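# Unfold the pallet collar and seat it squarely

## Task

Unfold the pallet collar into its open shape, then set it down so it rests squarely in place on the pallet.

## Robot and tools

Robots: four Kinova Gen3 arms, arm1 to arm4, each ending in a five-fingered right hand. Foot (base_link) positions in the scene frame, in metres: arm1 (-0.434, -0.869, 0.838), arm2 (0.218, -0.880, 0.769), arm3 (0.999, -0.069, 0.809), arm4 (-0.900, -0.157, 0.778). Each foot faces along its own +x and is yawed by its quaternion. arm1 and arm2 point roughly toward +y, arm3 toward -x, arm4 toward +x. The reach is about 1.06 m from the joint1 axis.

Frame: one scene frame in metres, origin on the floor, +z up. The hand point sits 0.045 m in front of the palm. Its +z runs along the straight fingers, +y points out of the palm, and +x runs across the palm away from the thumb. Straight fingertips reach about 0.06 to 0.07 m past the point along +z. A bracket at the wrist on the little-finger side sticks out about 0.10 m and can snag things. The printed hand position may be off, more so at long reach.

move: sends one action. Keys arm1..arm4 each take an optional object, plus an optional cameras list (names: arm1_cam_wrist..arm4_cam_wrist, cam_high, cam_low, or "all"; [] means none). Each arm object can hold:
- joints: a dict of absolute targets by name. joint1_rad..joint7_rad are in radians. Ranges: joints 1, 3, 5 and 7 are ±6.283; joint2 ±2.249; joint4 ±2.579; joint6 ±2.099. Joint1 positive turns clockwise seen from above. Joint2 at 0 is upright, and positive tips it forward. Joint4 and joint6 at 0 are straight. Finger keys hand_little, hand_ring, hand_middle, hand_index, hand_thumb_bend and hand_thumb_turn are absolute, from -1 (closed) to +1 (open). For hand_thumb_turn, -1 puts the thumb opposite the fingers and +1 puts it beside the palm. hand_force_limit (-1..1) sets the closing stop force, from about 0 up to 10 N (15 N for the thumb). hand_speed (-0.96..1) sets finger speed; at +0.48 and above it is full speed.
- target: one absolute hand pose [x, y, z, qw, qx, qy, qz] in the scene frame, in metres plus a unit quaternion. The hand moves there in a straight line from its current hand_target. With target, joints may hold only the hand_ keys.
- speed: the top speed along the path, 0.002 to 0.5 m/s (default 0.25). Turning is capped at twice that value in rad/s.
- min_time_s: 0.1 to 8 s, the shortest time the joint moves may take.
All arms start together. Hand paths in one call finish together and are cut off at 10 s. No action runs past 15 s. Paths do not avoid obstacles. The hand may lag, drift or overshoot in speed, especially with the arm near straight. Each control step clips the commanded pose to within 70 mm and 16 degrees of the measured pose. An arm left out of a call keeps pursuing its earlier targets. If a move or wait is refused or halted by a stop, the later calls in the same reply are skipped.

wait: seconds (0 to 10), plus an optional cameras list. It lets the scene run and returns the state.
zoom_image: camera plus region [x0, y0, x1, y1] in pixels, measured from the top-left. The region can be at most 504 by 504, and it works only on the newest image from that camera.
show_instructions: shows the reference pages.
finished_scene: ends the scene for good. Use it only when the collar sits open and square on its own.

Results: "move" lists the arms that were commanded. "as last shown" marks uncommanded arms, whose status reads "not commanded". "pictures" gives the image order. Per arm you get joint_positions, Joint velocities (rad/s; "within noise" means at rest), joint torques, flange force, hand and hand_target poses, and status words. "done" means within 1 cm / 2 degrees or the joint tolerance. "off_target" means resting away from the goal and perhaps still pushing. "time_out", "not_followed", "joint command not followed" and "pose unreachable" mean a built-in collision check held the arm back. hand_stopped_by lists little, ring, middle, index, thumb_bend and thumb_turn, each as moving, target, force, stalled or fault. The *_load_n values are finger loads in N, positive when the finger is pushed open. A lost grip shows as the load falling to about 0.

Gripping: a finger motor moves only after its target changes by 0.002 or more. It stops at the target, or on closing once its load hits hand_force_limit, then locks. To grip harder, raise the limit and send a more closed target. For gentle grips, use hand_speed -0.94 or lower. At scene start the force limit is 0 and the speed is -0.8, which is slow. A thumb turned in front plus the fingers can wrap objects 0.035 to 0.065 m thick, or handles down to about 0.025 m.

Avoid: robots pressing hard on each other, which ends the scene. That includes closing fingers on another arm's fingers; the collision check does not stop fingers. Also avoid hard impacts, dropping or flinging parts, and pushing anything off the work area or onto the floor. Objects may occasionally get nudged by outside pushes. The arms do not stop on contact and keep pushing. A torque fault (limits 104.5 N m on joints 1-4, 51.3 N m on joints 5-7, or a joint straying more than 5 degrees) freezes that arm for 10 s. Long stretched or loaded holds heat the motors: a MOTOR HOT line appears at 60 °C, and at 75 °C the arm sags and halts. After such stops, resend any targets marked as not reached.

Each tool is called after "Emit:" in YAML: its name, and indented under it one key for each argument.

Reference images:

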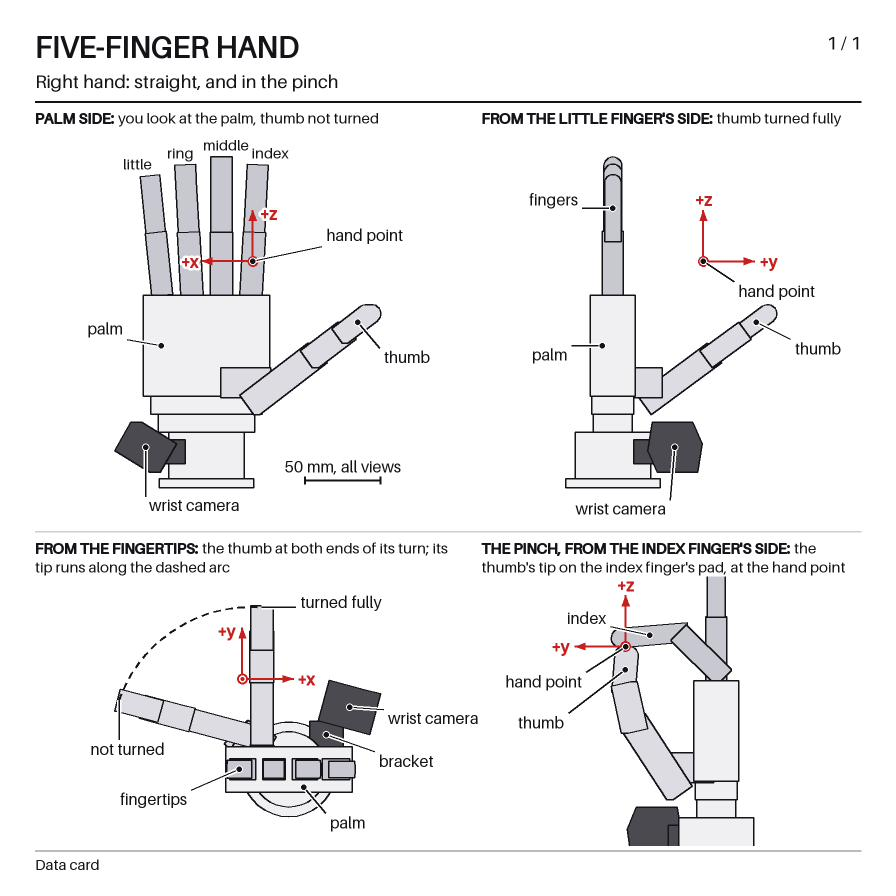

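## Session

Emit:
move:
  cameras: ["all"]

Scene clock: 0.00 s.
Joint torques (N m): no reading
Flange force (N): no reading
Joint velocities: within noise
arm1.joint_positions: joint1_rad=+0.219 joint2_rad=-0.364 joint3_rad=-0.049 joint4_rad=+1.474 joint5_rad=+0.000 joint6_rad=+1.997 joint7_rad=-1.948 hand_little=+1.000 hand_ring=+1.000 hand_middle=+1.000 hand_index=+1.000 hand_thumb_turn=+1.000 hand_thumb_bend=+1.000 hand_force_limit=+0.000 hand_speed=-0.800
arm1.joint_status: not commanded
arm1.hand_stopped_by: target,target,target,target,target,target
arm1.little_load_n: 0.0
arm1.ring_load_n: 0.0
arm1.middle_load_n: 0.0
arm1.index_load_n: 0.0
arm1.thumb_bend_load_n: 0.0
arm1.thumb_turn_load_n: 0.0
arm1.hand: x=-0.4119 y=-0.6773 z=+1.3354 quat_wxyz=(-0.014, +0.471, -0.882, -0.011) (m; scene frame)
arm1.hand_target: x=-0.4119 y=-0.6773 z=+1.3354 quat_wxyz=(-0.014, +0.471, -0.882, -0.011) (m; scene frame)
arm1.hand_status: not commanded
arm2.joint_positions: joint1_rad=+0.295 joint2_rad=-0.380 joint3_rad=-0.114 joint4_rad=+1.499 joint5_rad=-0.030 joint6_rad=+1.935 joint7_rad=-1.764 hand_little=+1.000 hand_ring=+1.000 hand_middle=+1.000 hand_index=+1.000 hand_thumb_turn=+1.000 hand_thumb_bend=+1.000 hand_force_limit=+0.000 hand_speed=-0.800
arm2.joint_status: not commanded
arm2.hand_stopped_by: target,target,target,target,target,target
arm2.little_load_n: 0.0
arm2.ring_load_n: 0.0
arm2.middle_load_n: 0.0
arm2.index_load_n: 0.0
arm2.thumb_bend_load_n: 0.0
arm2.thumb_turn_load_n: 0.0
arm2.hand: x=+0.1871 y=-0.6814 z=+1.2629 quat_wxyz=(-0.032, +0.611, -0.790, -0.026) (m; scene frame)
arm2.hand_target: x=+0.1871 y=-0.6814 z=+1.2629 quat_wxyz=(-0.032, +0.611, -0.790, -0.026) (m; scene frame)
arm2.hand_status: not commanded
arm3.joint_positions: joint1_rad=-0.186 joint2_rad=-0.480 joint3_rad=-0.100 joint4_rad=+1.485 joint5_rad=-0.078 joint6_rad=+2.064 joint7_rad=-1.654 hand_little=+1.000 hand_ring=+1.000 hand_middle=+1.000 hand_index=+1.000 hand_thumb_turn=+1.000 hand_thumb_bend=+1.000 hand_force_limit=+0.000 hand_speed=-0.800
arm3.joint_status: not commanded
arm3.hand_stopped_by: target,target,target,target,target,target
arm3.little_load_n: 0.0
arm3.ring_load_n: 0.0
arm3.middle_load_n: 0.0
arm3.index_load_n: 0.0
arm3.thumb_bend_load_n: 0.0
arm3.thumb_turn_load_n: 0.0
arm3.hand: x=+0.9181 y=-0.1903 z=+1.3166 quat_wxyz=(-0.018, -0.974, -0.226, +0.029) (m; scene frame)
arm3.hand_target: x=+0.9181 y=-0.1903 z=+1.3166 quat_wxyz=(-0.018, -0.974, -0.226, +0.029) (m; scene frame)
arm3.hand_status: not commanded
arm4.joint_positions: joint1_rad=-0.359 joint2_rad=-0.393 joint3_rad=-0.094 joint4_rad=+1.417 joint5_rad=-0.050 joint6_rad=+1.987 joint7_rad=-1.730 hand_little=+1.000 hand_ring=+1.000 hand_middle=+1.000 hand_index=+1.000 hand_thumb_turn=+1.000 hand_thumb_bend=+1.000 hand_force_limit=+0.000 hand_speed=-0.800
arm4.joint_status: not commanded
arm4.hand_stopped_by: target,target,target,target,target,target
arm4.little_load_n: 0.0
arm4.ring_load_n: 0.0
arm4.middle_load_n: 0.0
arm4.index_load_n: 0.0
arm4.thumb_bend_load_n: 0.0
arm4.thumb_turn_load_n: 0.0
arm4.hand: x=-0.7289 y=-0.0670 z=+1.3009 quat_wxyz=(-0.062, +0.040, -0.997, -0.018) (m; scene frame)
arm4.hand_target: x=-0.7289 y=-0.0670 z=+1.3009 quat_wxyz=(-0.062, +0.040, -0.997, -0.018) (m; scene frame)
arm4.hand_status: not commanded
pictures: arm1_cam_wrist, arm2_cam_wrist, arm3_cam_wrist, arm4_cam_wrist, cam_high, cam_low
Images, in order (width x height): arm1_cam_wrist 672x504, arm2_cam_wrist 672x504, arm3_cam_wrist 672x504, arm4_cam_wrist 672x504, cam_high 672x504, cam_low 672x504.

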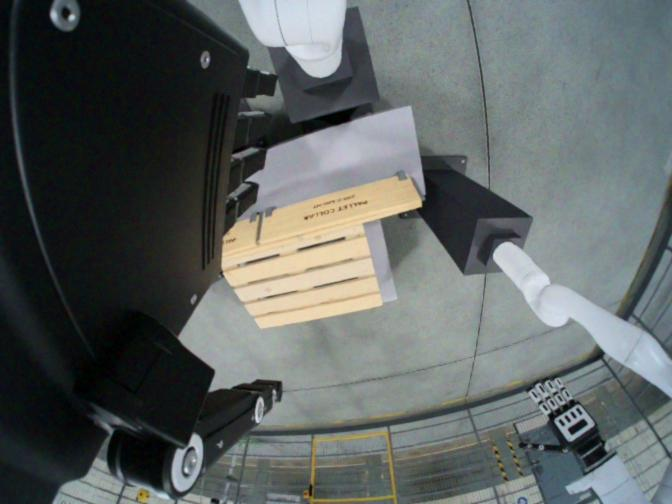

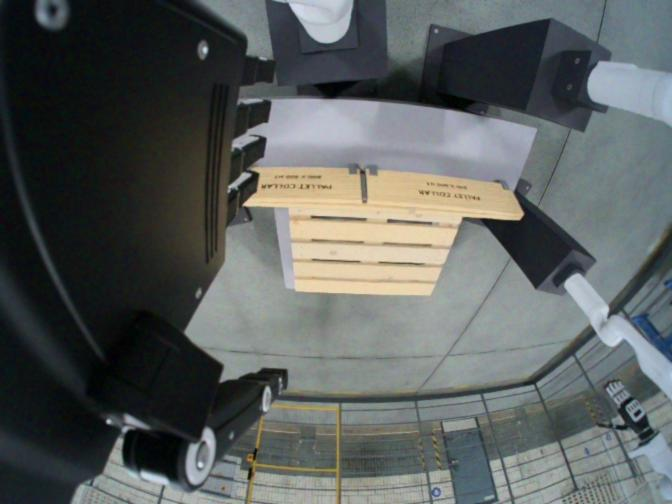

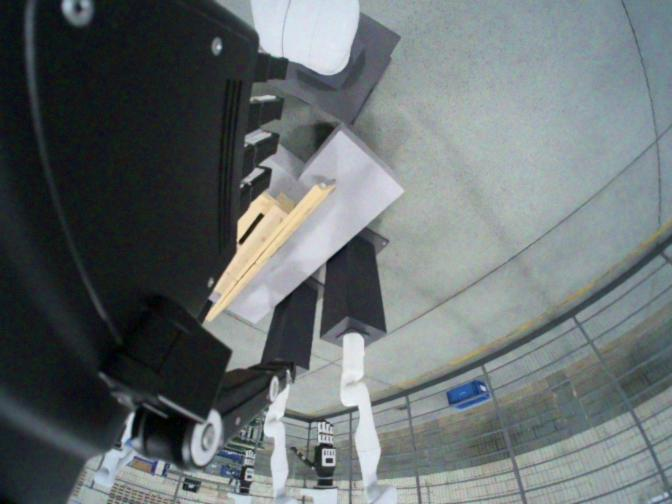

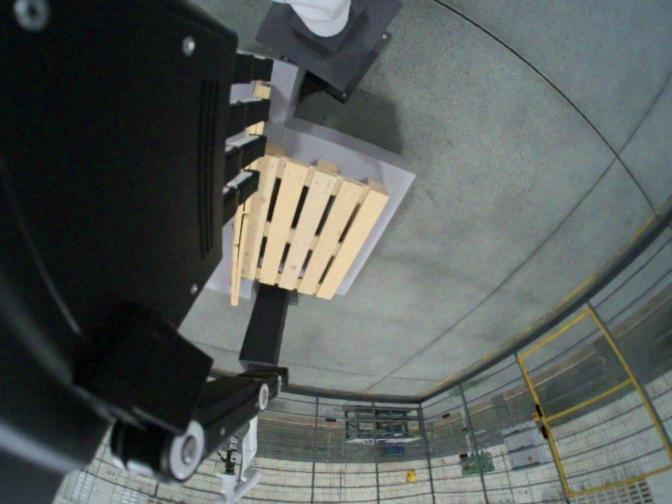

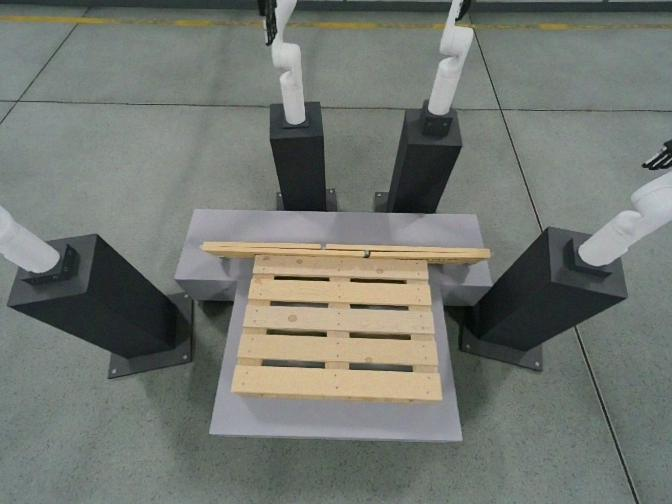

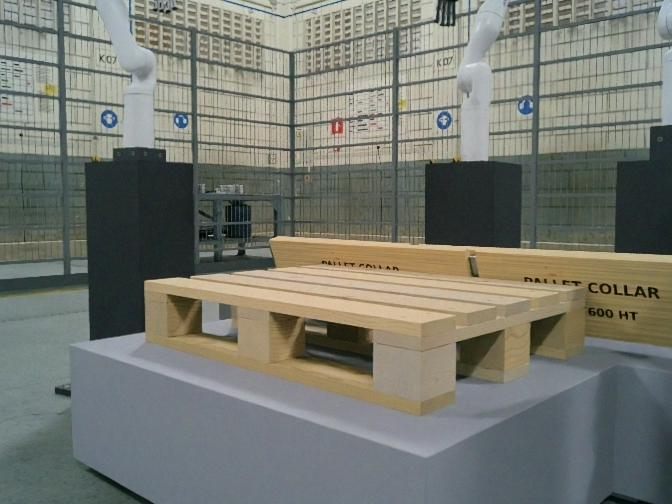

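Emit:
zoom_image:
  camera: "cam_high"
  region: [170, 190, 500, 440]

Emit:
zoom_image:
  camera: "cam_high"
  region: [190, 220, 350, 300]

Emit:
zoom_image:
  camera: "cam_high"
  region: [340, 220, 500, 300]

Emit:
zoom_image:
  camera: "cam_low"
  region: [250, 220, 672, 440]

Emit:
zoom_image:
  camera: "arm2_cam_wrist"
  region: [220, 80, 560, 320]

Emit:
zoom_image:
  camera: "arm1_cam_wrist"
  region: [200, 80, 460, 340]

Emit:
zoom_image:
  camera: "arm4_cam_wrist"
  region: [200, 40, 440, 320]

Emit:
zoom_image:
  camera: "arm3_cam_wrist"
  region: [180, 100, 420, 340]

Scaled by 1.527 from the camera's image (finer frame: 960x720).

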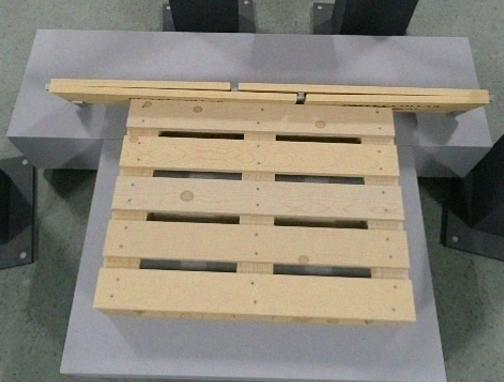

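Scaled by 3.150 from the camera's image (finer frame: 960x720).

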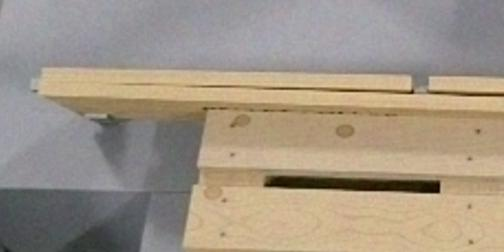

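Scaled by 3.150 from the camera's image (finer frame: 960x720).

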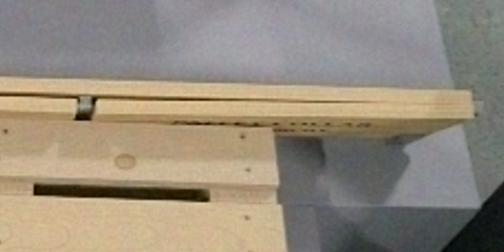

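Scaled by 1.194 from the camera's image (finer frame: 960x720).

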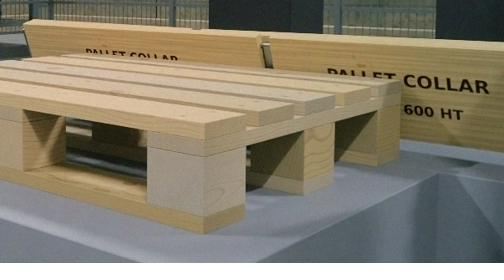

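Scaled by 1.482 from the camera's image (finer frame: 960x720).

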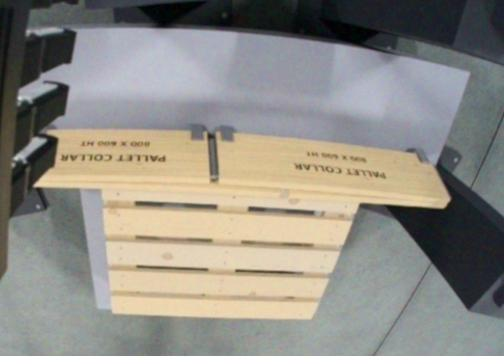

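Scaled by 1.938 from the camera's image (finer frame: 960x720).

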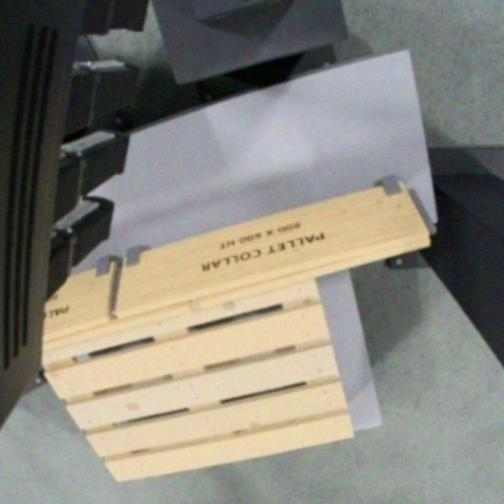

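Scaled by 1.800 from the camera's image (finer frame: 960x720).

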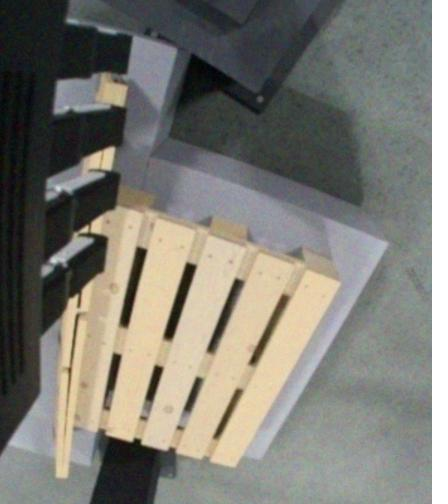

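Scaled by 2.100 from the camera's image (finer frame: 960x720).

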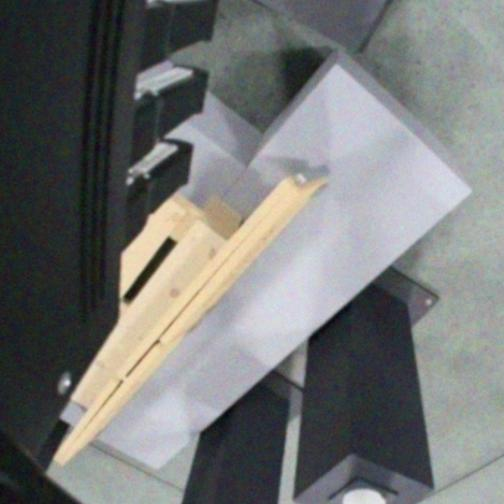

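Emit:
zoom_image:
  camera: "cam_high"
  region: [0, 200, 200, 400]

Emit:
zoom_image:
  camera: "cam_high"
  region: [450, 190, 660, 400]

Emit:
zoom_image:
  camera: "cam_high"
  region: [240, 0, 500, 230]

Emit:
zoom_image:
  camera: "cam_low"
  region: [60, 60, 400, 420]

Emit:
zoom_image:
  camera: "cam_low"
  region: [400, 60, 672, 320]

Scaled by 2.520 from the camera's image (finer frame: 960x720).

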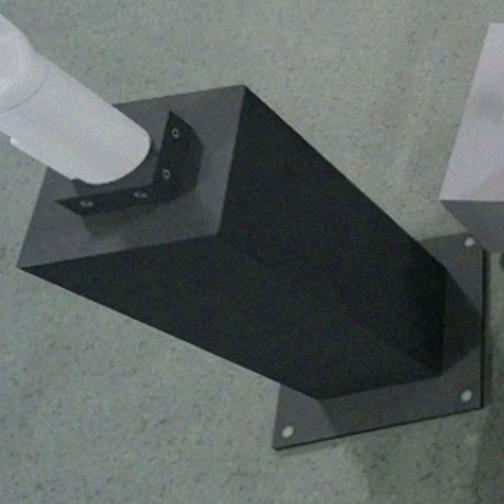

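Scaled by 2.400 from the camera's image (finer frame: 960x720).

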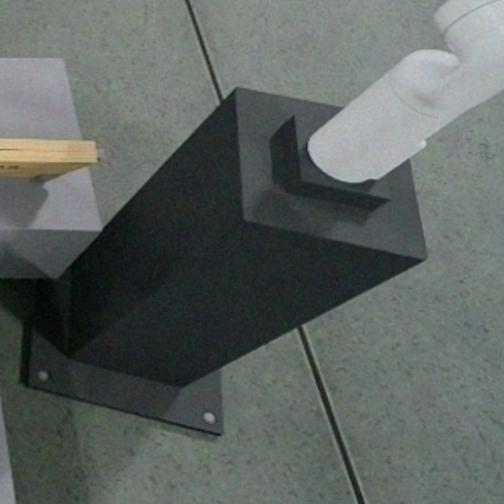

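Scaled by 1.938 from the camera's image (finer frame: 960x720).

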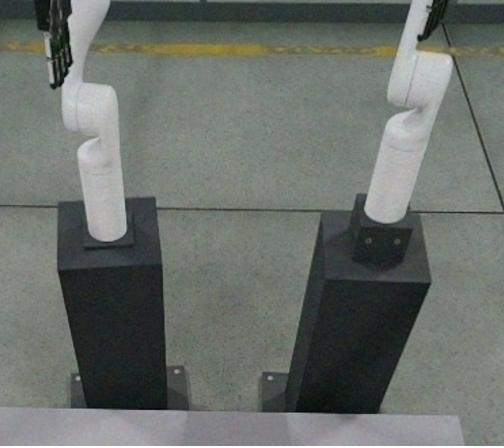

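Scaled by 1.400 from the camera's image (finer frame: 960x720).

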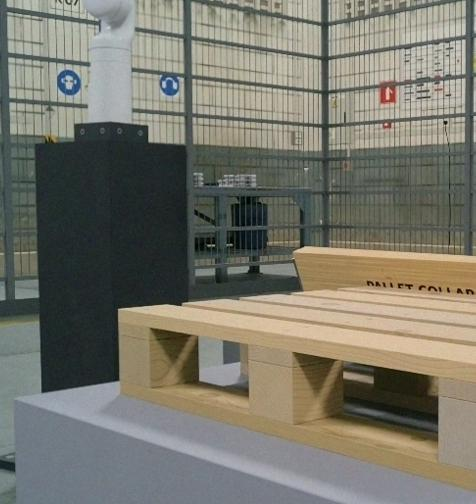

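Scaled by 1.853 from the camera's image (finer frame: 960x720).

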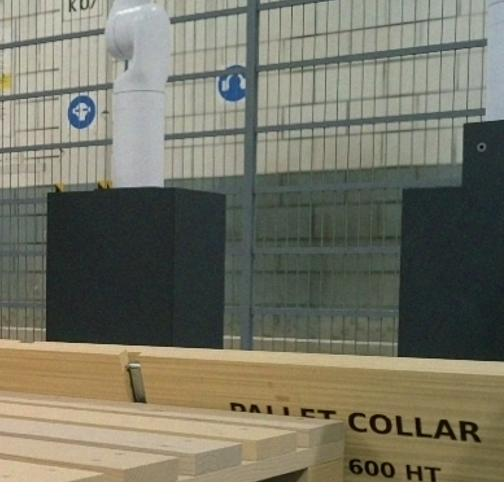

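Emit:
zoom_image:
  camera: "cam_low"
  region: [440, 240, 672, 504]

Emit:
zoom_image:
  camera: "cam_high"
  region: [160, 200, 330, 350]

Emit:
zoom_image:
  camera: "cam_high"
  region: [340, 200, 510, 350]

Emit:
zoom_image:
  camera: "cam_low"
  region: [240, 220, 500, 360]

Scaled by 1.909 from the camera's image (finer frame: 960x720).

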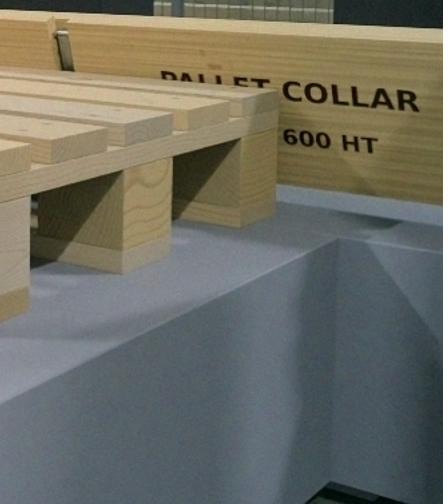

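Scaled by 2.965 from the camera's image (finer frame: 960x720).

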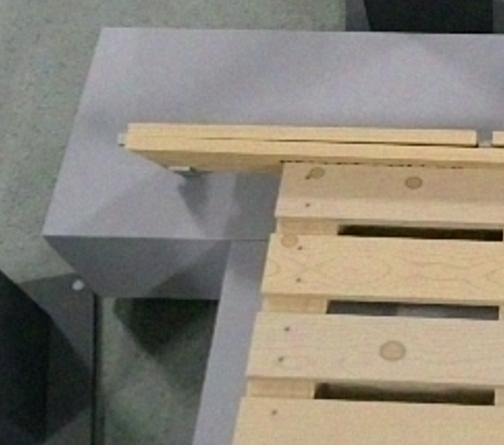

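Scaled by 2.965 from the camera's image (finer frame: 960x720).

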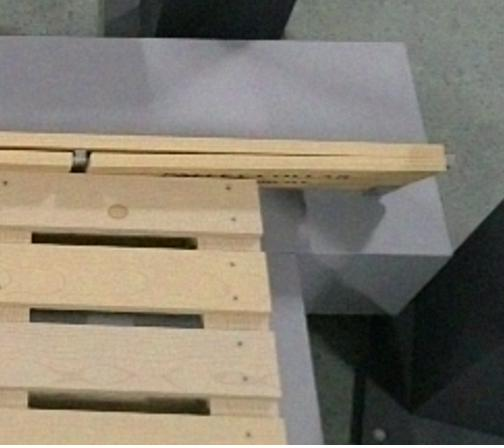

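Scaled by 1.938 from the camera's image (finer frame: 960x720).

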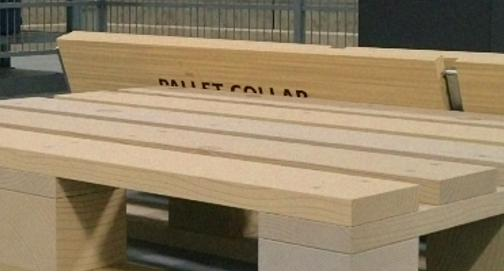

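Emit:
move:
  arm1: {"target": [-0.35, -0.62, 0.85, 0, 0.7071, -0.7071, 0]}
  arm2: {"target": [0.08, -0.62, 0.82, 0, 0.7071, -0.7071, 0]}
  arm3: {"target": [0.78, -0.33, 0.75, 0, 0.9962, 0.0872, 0]}
  arm4: {"target": [-0.80, -0.33, 0.75, 0, 0.0, 1.0, 0]}
  cameras: ["all"]

Scene clock: 12.87 s.
Joint torques (N m): arm1=[-0.24 -10.49 0.74 -0.75 -0.5 0.67 0.14] | arm2=[0.8 -8.41 1.58 -2.39 -0.42 -0.11 -0.25] | arm3=[-0.97 -12.97 -1.41 0.63 -0.25 -0.2 0.18] | arm4=[0.75 10.95 -2.09 -0.18 -0.21 -0.36 -0.1]
Flange force (N): arm1=[1.4 -0.3 1.6] | arm2=[0.8 1.6 -8.5] | arm3=[-0.6 -4.7 2.1] | arm4=no reading
move: arm1 done; arm2 done; arm3 done; arm4 done
Joint velocities: within noise
arm1.joint_positions: joint1_rad=+0.385 joint2_rad=+0.541 joint3_rad=+0.068 joint4_rad=+2.464 joint5_rad=-0.184 joint6_rad=+0.139 joint7_rad=-0.906 hand_little=+1.000 hand_ring=+1.000 hand_middle=+1.000 hand_index=+1.000 hand_thumb_turn=+1.000 hand_thumb_bend=+1.000 hand_force_limit=+0.000 hand_speed=-0.800
arm1.joint_status: not commanded
arm1.hand_stopped_by: target,target,target,target,target,target
arm1.little_load_n: 0.0
arm1.ring_load_n: 0.0
arm1.middle_load_n: 0.0
arm1.index_load_n: 0.0
arm1.thumb_bend_load_n: 0.0
arm1.thumb_turn_load_n: 0.0
arm1.hand: x=-0.3500 y=-0.6200 z=+0.8500 quat_wxyz=(+0.000, +0.707, -0.707, +0.000)
arm1.hand_target: x=-0.3500 y=-0.6200 z=+0.8500 quat_wxyz=(+0.000, +0.707, -0.707, +0.000)
arm1.hand_status: done (0.000 m and 0.0 deg from the pose sent, 0.493 m and 33.8 deg at the start)
arm2.joint_positions: joint1_rad=-0.067 joint2_rad=+0.389 joint3_rad=-0.319 joint4_rad=+2.480 joint5_rad=+0.405 joint6_rad=+0.313 joint7_rad=-2.435 hand_little=+1.000 hand_ring=+1.000 hand_middle=+1.000 hand_index=+1.000 hand_thumb_turn=+1.000 hand_thumb_bend=+1.000 hand_force_limit=+0.000 hand_speed=-0.800
arm2.joint_status: not commanded
arm2.hand_stopped_by: target,target,target,target,target,target
arm2.little_load_n: 0.0
arm2.ring_load_n: 0.0
arm2.middle_load_n: 0.0
arm2.index_load_n: 0.0
arm2.thumb_bend_load_n: 0.0
arm2.thumb_turn_load_n: 0.0
arm2.hand: x=+0.0800 y=-0.6200 z=+0.8200 quat_wxyz=(+0.000, +0.707, -0.707, +0.000)
arm2.hand_target: x=+0.0800 y=-0.6200 z=+0.8200 quat_wxyz=(+0.000, +0.707, -0.707, +0.000)
arm2.hand_status: done (0.000 m and 0.0 deg from the pose sent, 0.460 m and 15.3 deg at the start)
arm3.joint_positions: joint1_rad=-0.691 joint2_rad=+0.802 joint3_rad=+0.065 joint4_rad=+2.423 joint5_rad=+0.504 joint6_rad=-0.101 joint7_rad=-2.768 hand_little=+1.000 hand_ring=+1.000 hand_middle=+1.000 hand_index=+1.000 hand_thumb_turn=+1.000 hand_thumb_bend=+1.000 hand_force_limit=+0.000 hand_speed=-0.800
arm3.joint_status: not commanded
arm3.hand_stopped_by: target,target,target,target,target,target
arm3.little_load_n: 0.0
arm3.ring_load_n: 0.0
arm3.middle_load_n: 0.0
arm3.index_load_n: 0.0
arm3.thumb_bend_load_n: 0.0
arm3.thumb_turn_load_n: 0.0
arm3.hand: x=+0.7800 y=-0.3300 z=+0.7500 quat_wxyz=(+0.000, -0.996, -0.087, +0.000)
arm3.hand_target: x=+0.7800 y=-0.3300 z=+0.7500 quat_wxyz=(+0.000, -0.996, -0.087, +0.000)
arm3.hand_status: done (0.000 m and 0.0 deg from the pose sent, 0.600 m and 16.5 deg at the start)
arm4.joint_positions: joint1_rad=-1.560 joint2_rad=-0.819 joint3_rad=+2.379 joint4_rad=+2.555 joint5_rad=+1.698 joint6_rad=+0.535 joint7_rad=-2.052 hand_little=+1.000 hand_ring=+1.000 hand_middle=+1.000 hand_index=+1.000 hand_thumb_turn=+1.000 hand_thumb_bend=+1.000 hand_force_limit=+0.000 hand_speed=-0.800
arm4.joint_status: not commanded
arm4.hand_stopped_by: target,target,target,target,target,target
arm4.little_load_n: 0.0
arm4.ring_load_n: 0.0
arm4.middle_load_n: 0.0
arm4.index_load_n: 0.0
arm4.thumb_bend_load_n: 0.0
arm4.thumb_turn_load_n: 0.0
arm4.hand: x=-0.8000 y=-0.3300 z=+0.7500 quat_wxyz=(+0.000, +0.000, -1.000, +0.000)
arm4.hand_target: x=-0.8000 y=-0.3300 z=+0.7500 quat_wxyz=(+0.000, +0.000, -1.000, +0.000)
arm4.hand_status: done (0.000 m and 0.0 deg from the pose sent, 0.615 m and 8.7 deg at the start; pose on its path clipped on 32 of 125 steps)
pictures: arm1_cam_wrist, arm2_cam_wrist, arm3_cam_wrist, arm4_cam_wrist, cam_high, cam_low
Images, in order (width x height): arm1_cam_wrist 672x504, arm2_cam_wrist 672x504, arm3_cam_wrist 672x504, arm4_cam_wrist 672x504, cam_high 672x504, cam_low 672x504.

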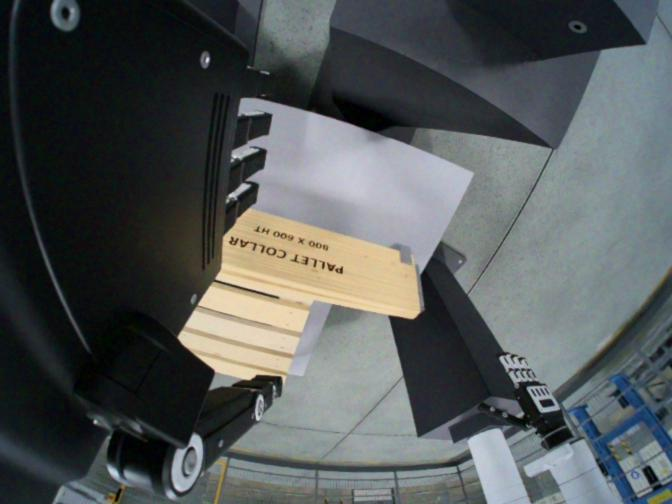

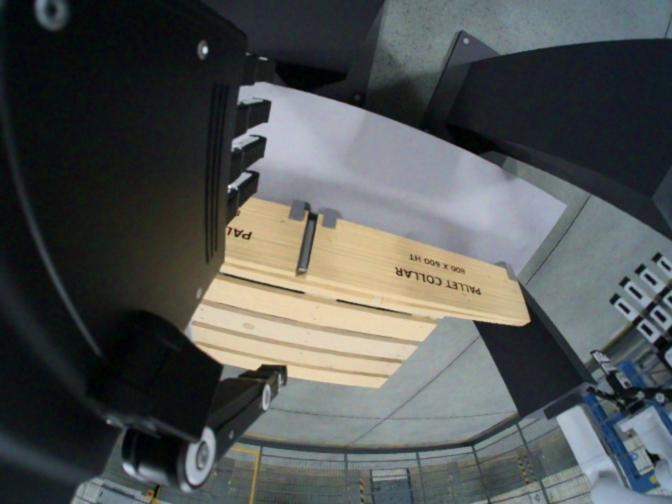

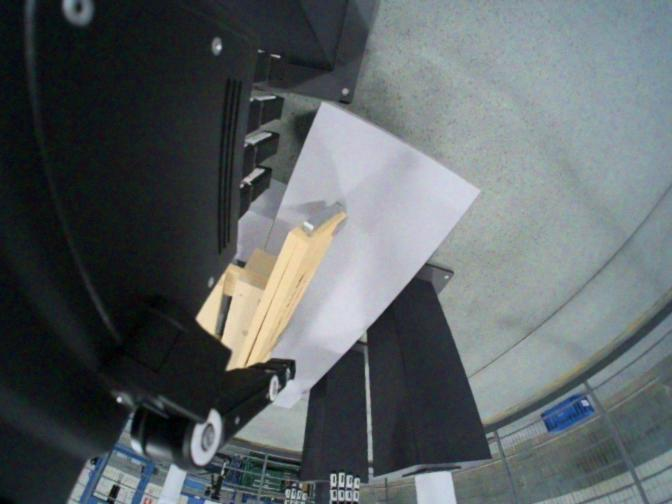

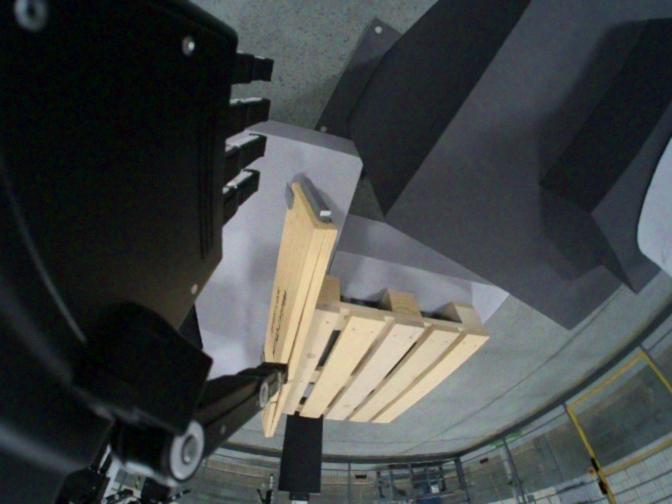

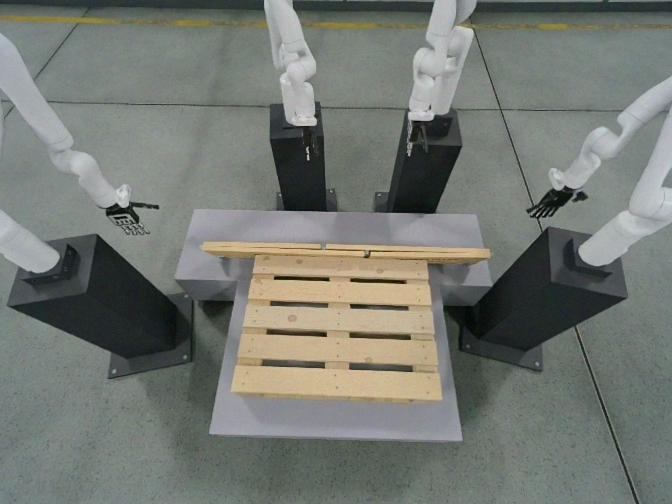

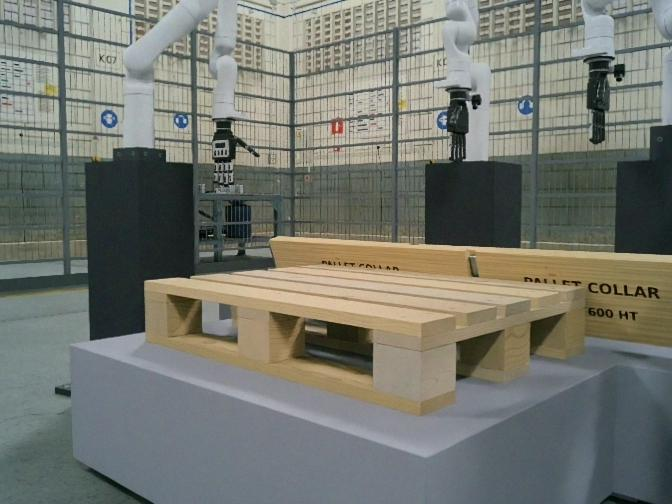

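Emit:
zoom_image:
  camera: "arm2_cam_wrist"
  region: [220, 180, 540, 400]

Emit:
zoom_image:
  camera: "arm1_cam_wrist"
  region: [180, 180, 450, 390]

Emit:
zoom_image:
  camera: "arm4_cam_wrist"
  region: [220, 160, 500, 440]

Emit:
zoom_image:
  camera: "arm3_cam_wrist"
  region: [180, 180, 380, 380]

Scaled by 1.575 from the camera's image (finer frame: 960x720).

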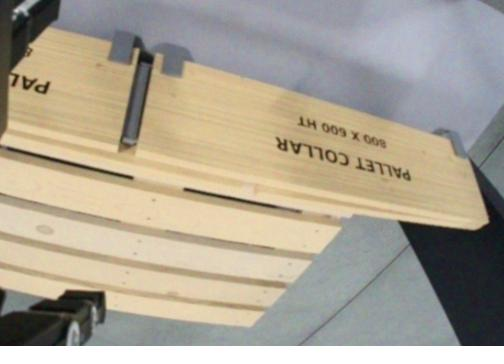

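Scaled by 1.867 from the camera's image (finer frame: 960x720).

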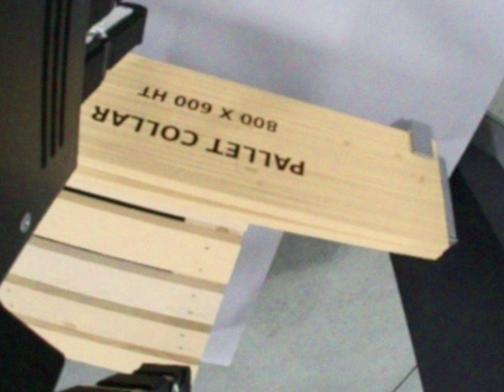

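Scaled by 1.800 from the camera's image (finer frame: 960x720).

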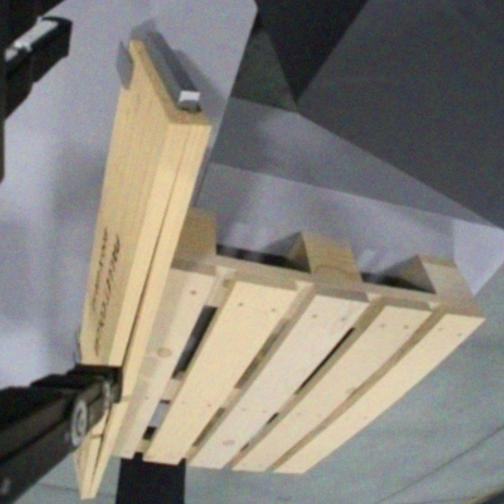

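Scaled by 2.520 from the camera's image (finer frame: 960x720).

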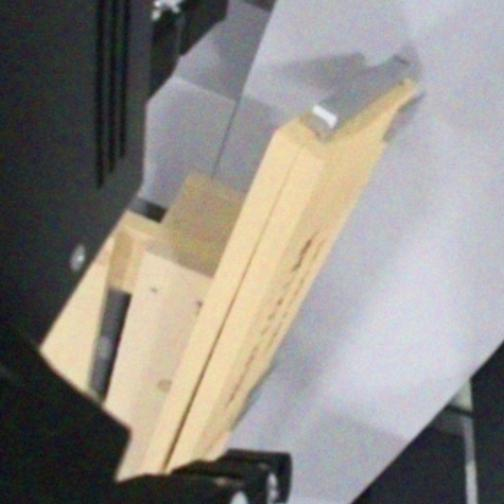

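Emit:
zoom_image:
  camera: "cam_high"
  region: [370, 80, 470, 170]

Emit:
zoom_image:
  camera: "cam_high"
  region: [260, 80, 360, 170]

Emit:
zoom_image:
  camera: "cam_high"
  region: [80, 160, 180, 250]

Emit:
zoom_image:
  camera: "cam_high"
  region: [510, 150, 610, 240]

Scaled by 5.040 from the camera's image (finer frame: 960x720).

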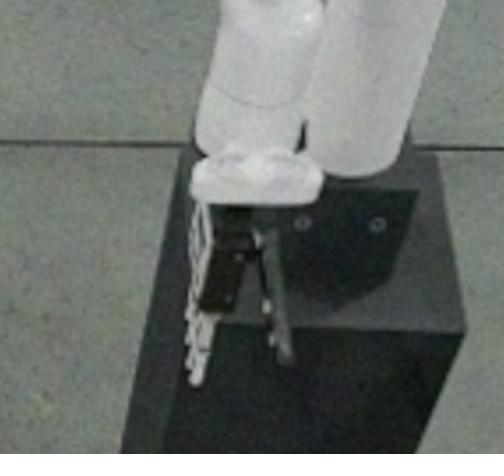

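Scaled by 5.040 from the camera's image (finer frame: 960x720).

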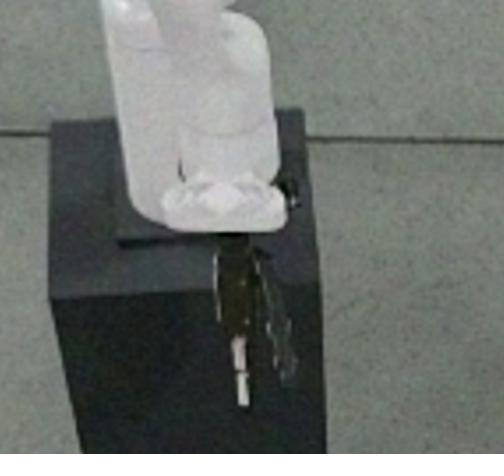

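Scaled by 5.040 from the camera's image (finer frame: 960x720).

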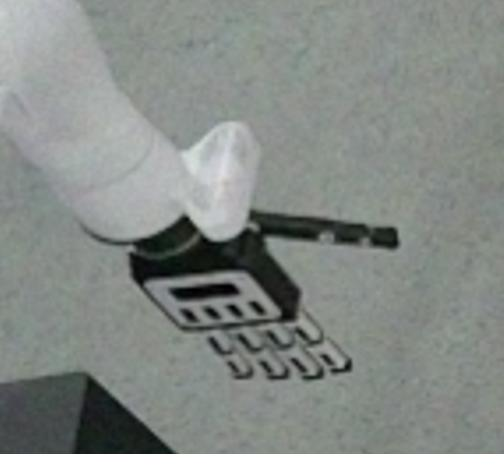

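Scaled by 5.040 from the camera's image (finer frame: 960x720).

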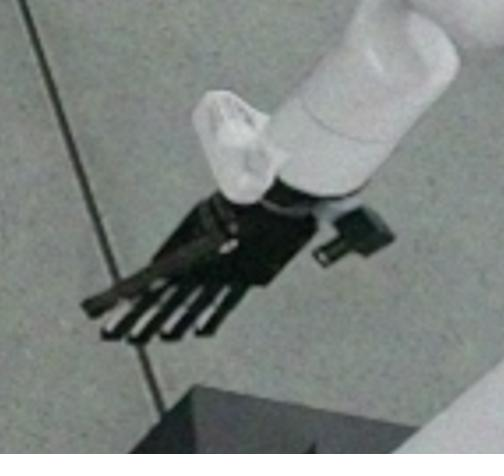

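Emit:
zoom_image:
  camera: "cam_high"
  region: [300, 230, 400, 280]

Emit:
zoom_image:
  camera: "cam_high"
  region: [190, 230, 290, 280]

Emit:
zoom_image:
  camera: "cam_high"
  region: [400, 230, 500, 280]

Emit:
zoom_image:
  camera: "cam_low"
  region: [440, 230, 672, 370]

Scaled by 5.040 from the camera's image (finer frame: 960x720).

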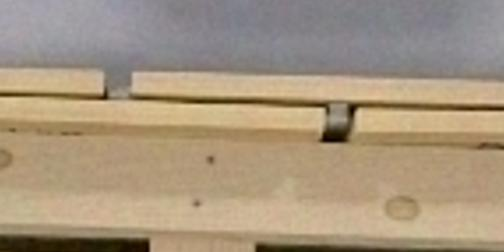

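Scaled by 5.040 from the camera's image (finer frame: 960x720).

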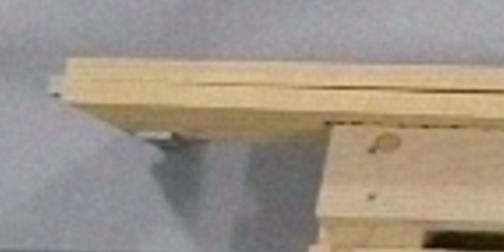

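Scaled by 5.040 from the camera's image (finer frame: 960x720).

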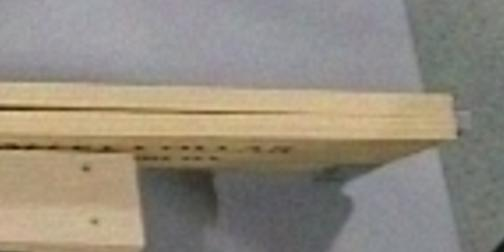

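Scaled by 2.172 from the camera's image (finer frame: 960x720).

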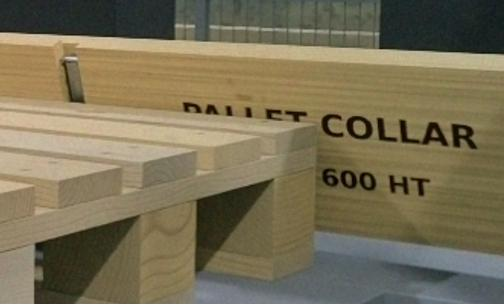

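Emit:
move:
  arm2: {"target": [0.05, -0.43, 0.63, 0, 0.7071, -0.7071, 0]}
  arm3: {"target": [0.70, -0.33, 0.63, 0, 1.0, 0.0, 0]}
  arm4: {"target": [-0.74, -0.33, 0.63, 0, 0.0, 1.0, 0]}
  cameras: ["arm2_cam_wrist", "arm3_cam_wrist", "arm4_cam_wrist", "cam_high"]

Emit:
zoom_image:
  camera: "arm2_cam_wrist"
  region: [220, 100, 520, 400]

Emit:
zoom_image:
  camera: "arm3_cam_wrist"
  region: [180, 100, 430, 400]

Emit:
zoom_image:
  camera: "arm4_cam_wrist"
  region: [220, 100, 500, 400]

Scene clock: 19.30 s.
Joint torques (N m): arm1=[-0.24 -10.53 0.68 -0.71 -0.46 0.64 0.2] | arm2=[0.81 -17.07 1.38 -1.74 -0.41 -0.11 -0.24] | arm3=[-0.96 -15.97 -0.84 1.32 -0.24 -0.21 0.24] | arm4=[0.76 13.16 -3.21 2.17 -0.22 -0.36 -0.08]
Flange force (N): arm1=[1.1 -0.3 1.4] | arm2=[-2.1 1.5 -4.6] | arm3=[-1.6 -3.4 0.2] | arm4=[-0.3 2.9 -1.8]
move: arm2 done; arm3 done; arm4 done
Joint velocities: within noise
arm1: as last shown
arm2.joint_positions: joint1_rad=-0.090 joint2_rad=+1.062 joint3_rad=-0.154 joint4_rad=+1.870 joint5_rad=+0.573 joint6_rad=+0.253 joint7_rad=-2.409 hand_little=+1.000 hand_ring=+1.000 hand_middle=+1.000 hand_index=+1.000 hand_thumb_turn=+1.000 hand_thumb_bend=+1.000 hand_force_limit=+0.000 hand_speed=-0.800
arm2.joint_status: not commanded
arm2.hand_stopped_by: target,target,target,target,target,target
arm2.little_load_n: 0.0
arm2.ring_load_n: 0.0
arm2.middle_load_n: 0.5
arm2.index_load_n: 0.0
arm2.thumb_bend_load_n: 0.0
arm2.thumb_turn_load_n: 0.0
arm2.hand: x=+0.0500 y=-0.4300 z=+0.6300 quat_wxyz=(+0.000, +0.707, -0.707, +0.000)
arm2.hand_target: x=+0.0500 y=-0.4300 z=+0.6300 quat_wxyz=(+0.000, +0.707, -0.707, +0.000)
arm2.hand_status: done (0.000 m and 0.0 deg from the pose sent, 0.270 m and 0.0 deg at the start)
arm3.joint_positions: joint1_rad=-0.570 joint2_rad=+1.161 joint3_rad=+0.098 joint4_rad=+2.156 joint5_rad=+0.478 joint6_rad=-0.201 joint7_rad=-2.795 hand_little=+1.000 hand_ring=+1.000 hand_middle=+1.000 hand_index=+1.000 hand_thumb_turn=+1.000 hand_thumb_bend=+1.000 hand_force_limit=+0.000 hand_speed=-0.800
arm3.joint_status: not commanded
arm3.hand_stopped_by: target,target,target,target,target,target
arm3.little_load_n: 0.0
arm3.ring_load_n: 0.0
arm3.middle_load_n: 0.0
arm3.index_load_n: 0.0
arm3.thumb_bend_load_n: 0.0
arm3.thumb_turn_load_n: 0.0
arm3.hand: x=+0.7000 y=-0.3300 z=+0.6300 quat_wxyz=(+0.000, -1.000, +0.000, +0.000)
arm3.hand_target: x=+0.7000 y=-0.3300 z=+0.6300 quat_wxyz=(+0.000, -1.000, +0.000, +0.000)
arm3.hand_status: done (0.000 m and 0.0 deg from the pose sent, 0.144 m and 10.0 deg at the start)
arm4.joint_positions: joint1_rad=-1.749 joint2_rad=-1.299 joint3_rad=+2.419 joint4_rad=+2.410 joint5_rad=+2.086 joint6_rad=+0.822 joint7_rad=-2.440 hand_little=+1.000 hand_ring=+1.000 hand_middle=+1.000 hand_index=+1.000 hand_thumb_turn=+1.000 hand_thumb_bend=+1.000 hand_force_limit=+0.000 hand_speed=-0.800
arm4.joint_status: not commanded
arm4.hand_stopped_by: target,target,target,target,target,target
arm4.little_load_n: 0.0
arm4.ring_load_n: 0.0
arm4.middle_load_n: 0.0
arm4.index_load_n: 0.0
arm4.thumb_bend_load_n: -0.5
arm4.thumb_turn_load_n: 0.0
arm4.hand: x=-0.7400 y=-0.3300 z=+0.6300 quat_wxyz=(+0.000, +0.000, -1.000, +0.000)
arm4.hand_target: x=-0.7400 y=-0.3300 z=+0.6300 quat_wxyz=(+0.000, +0.000, -1.000, +0.000)
arm4.hand_status: done (0.000 m and 0.0 deg from the pose sent, 0.134 m and 0.0 deg at the start)
Images, in order (width x height): arm2_cam_wrist 672x504, arm3_cam_wrist 672x504, arm4_cam_wrist 672x504, cam_high 672x504.

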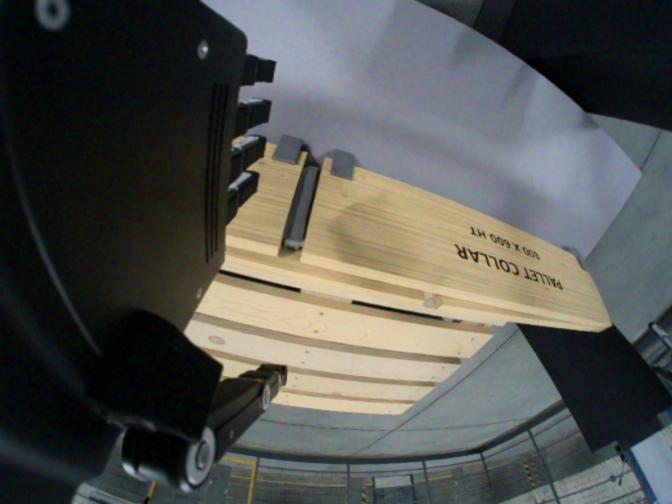

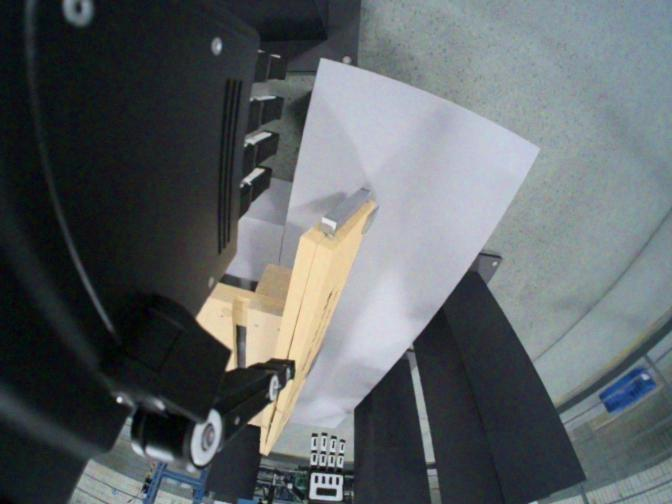

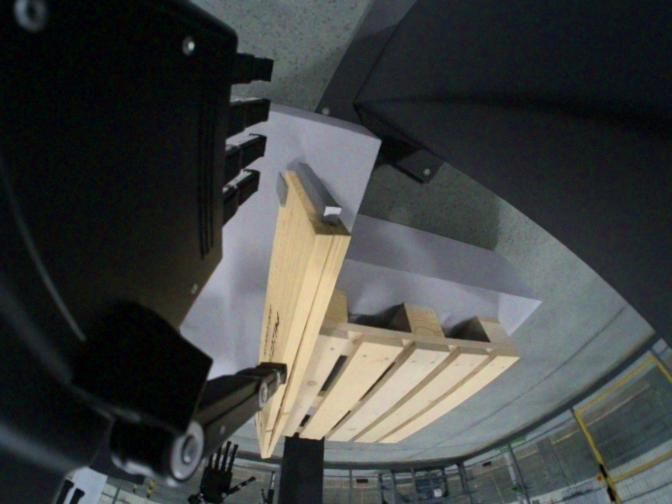

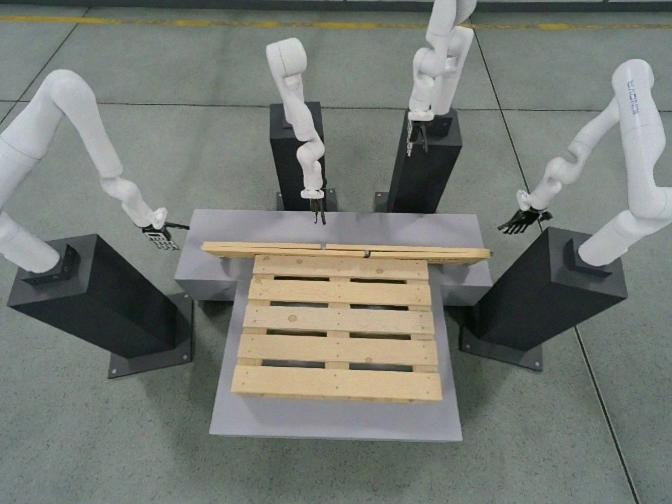

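Scaled by 1.680 from the camera's image (finer frame: 960x720).

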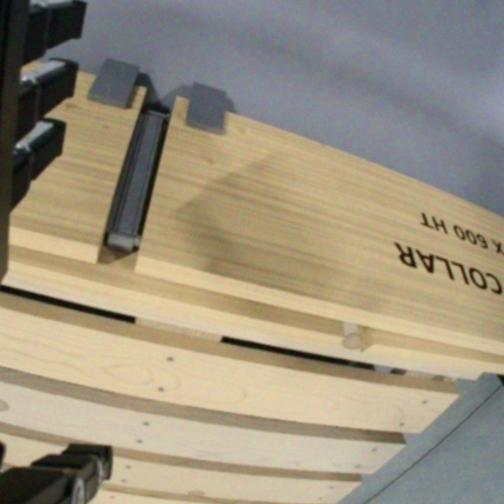

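Scaled by 1.680 from the camera's image (finer frame: 960x720).

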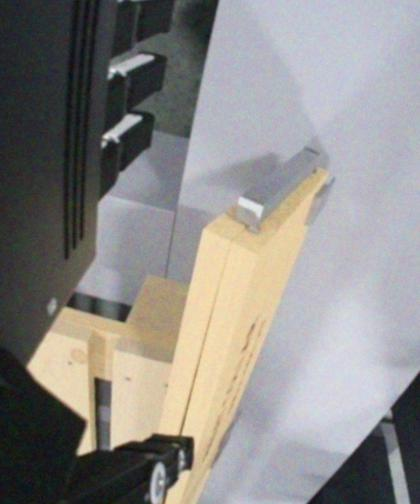

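Scaled by 1.680 from the camera's image (finer frame: 960x720).

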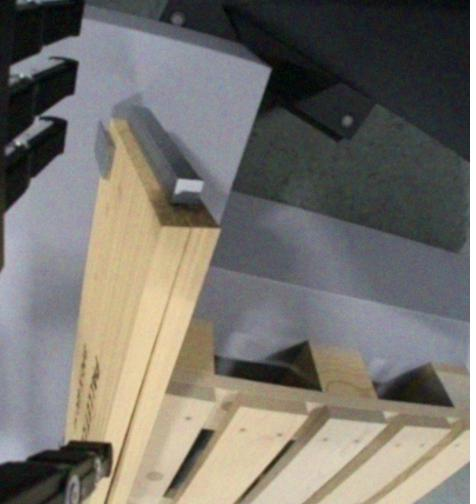

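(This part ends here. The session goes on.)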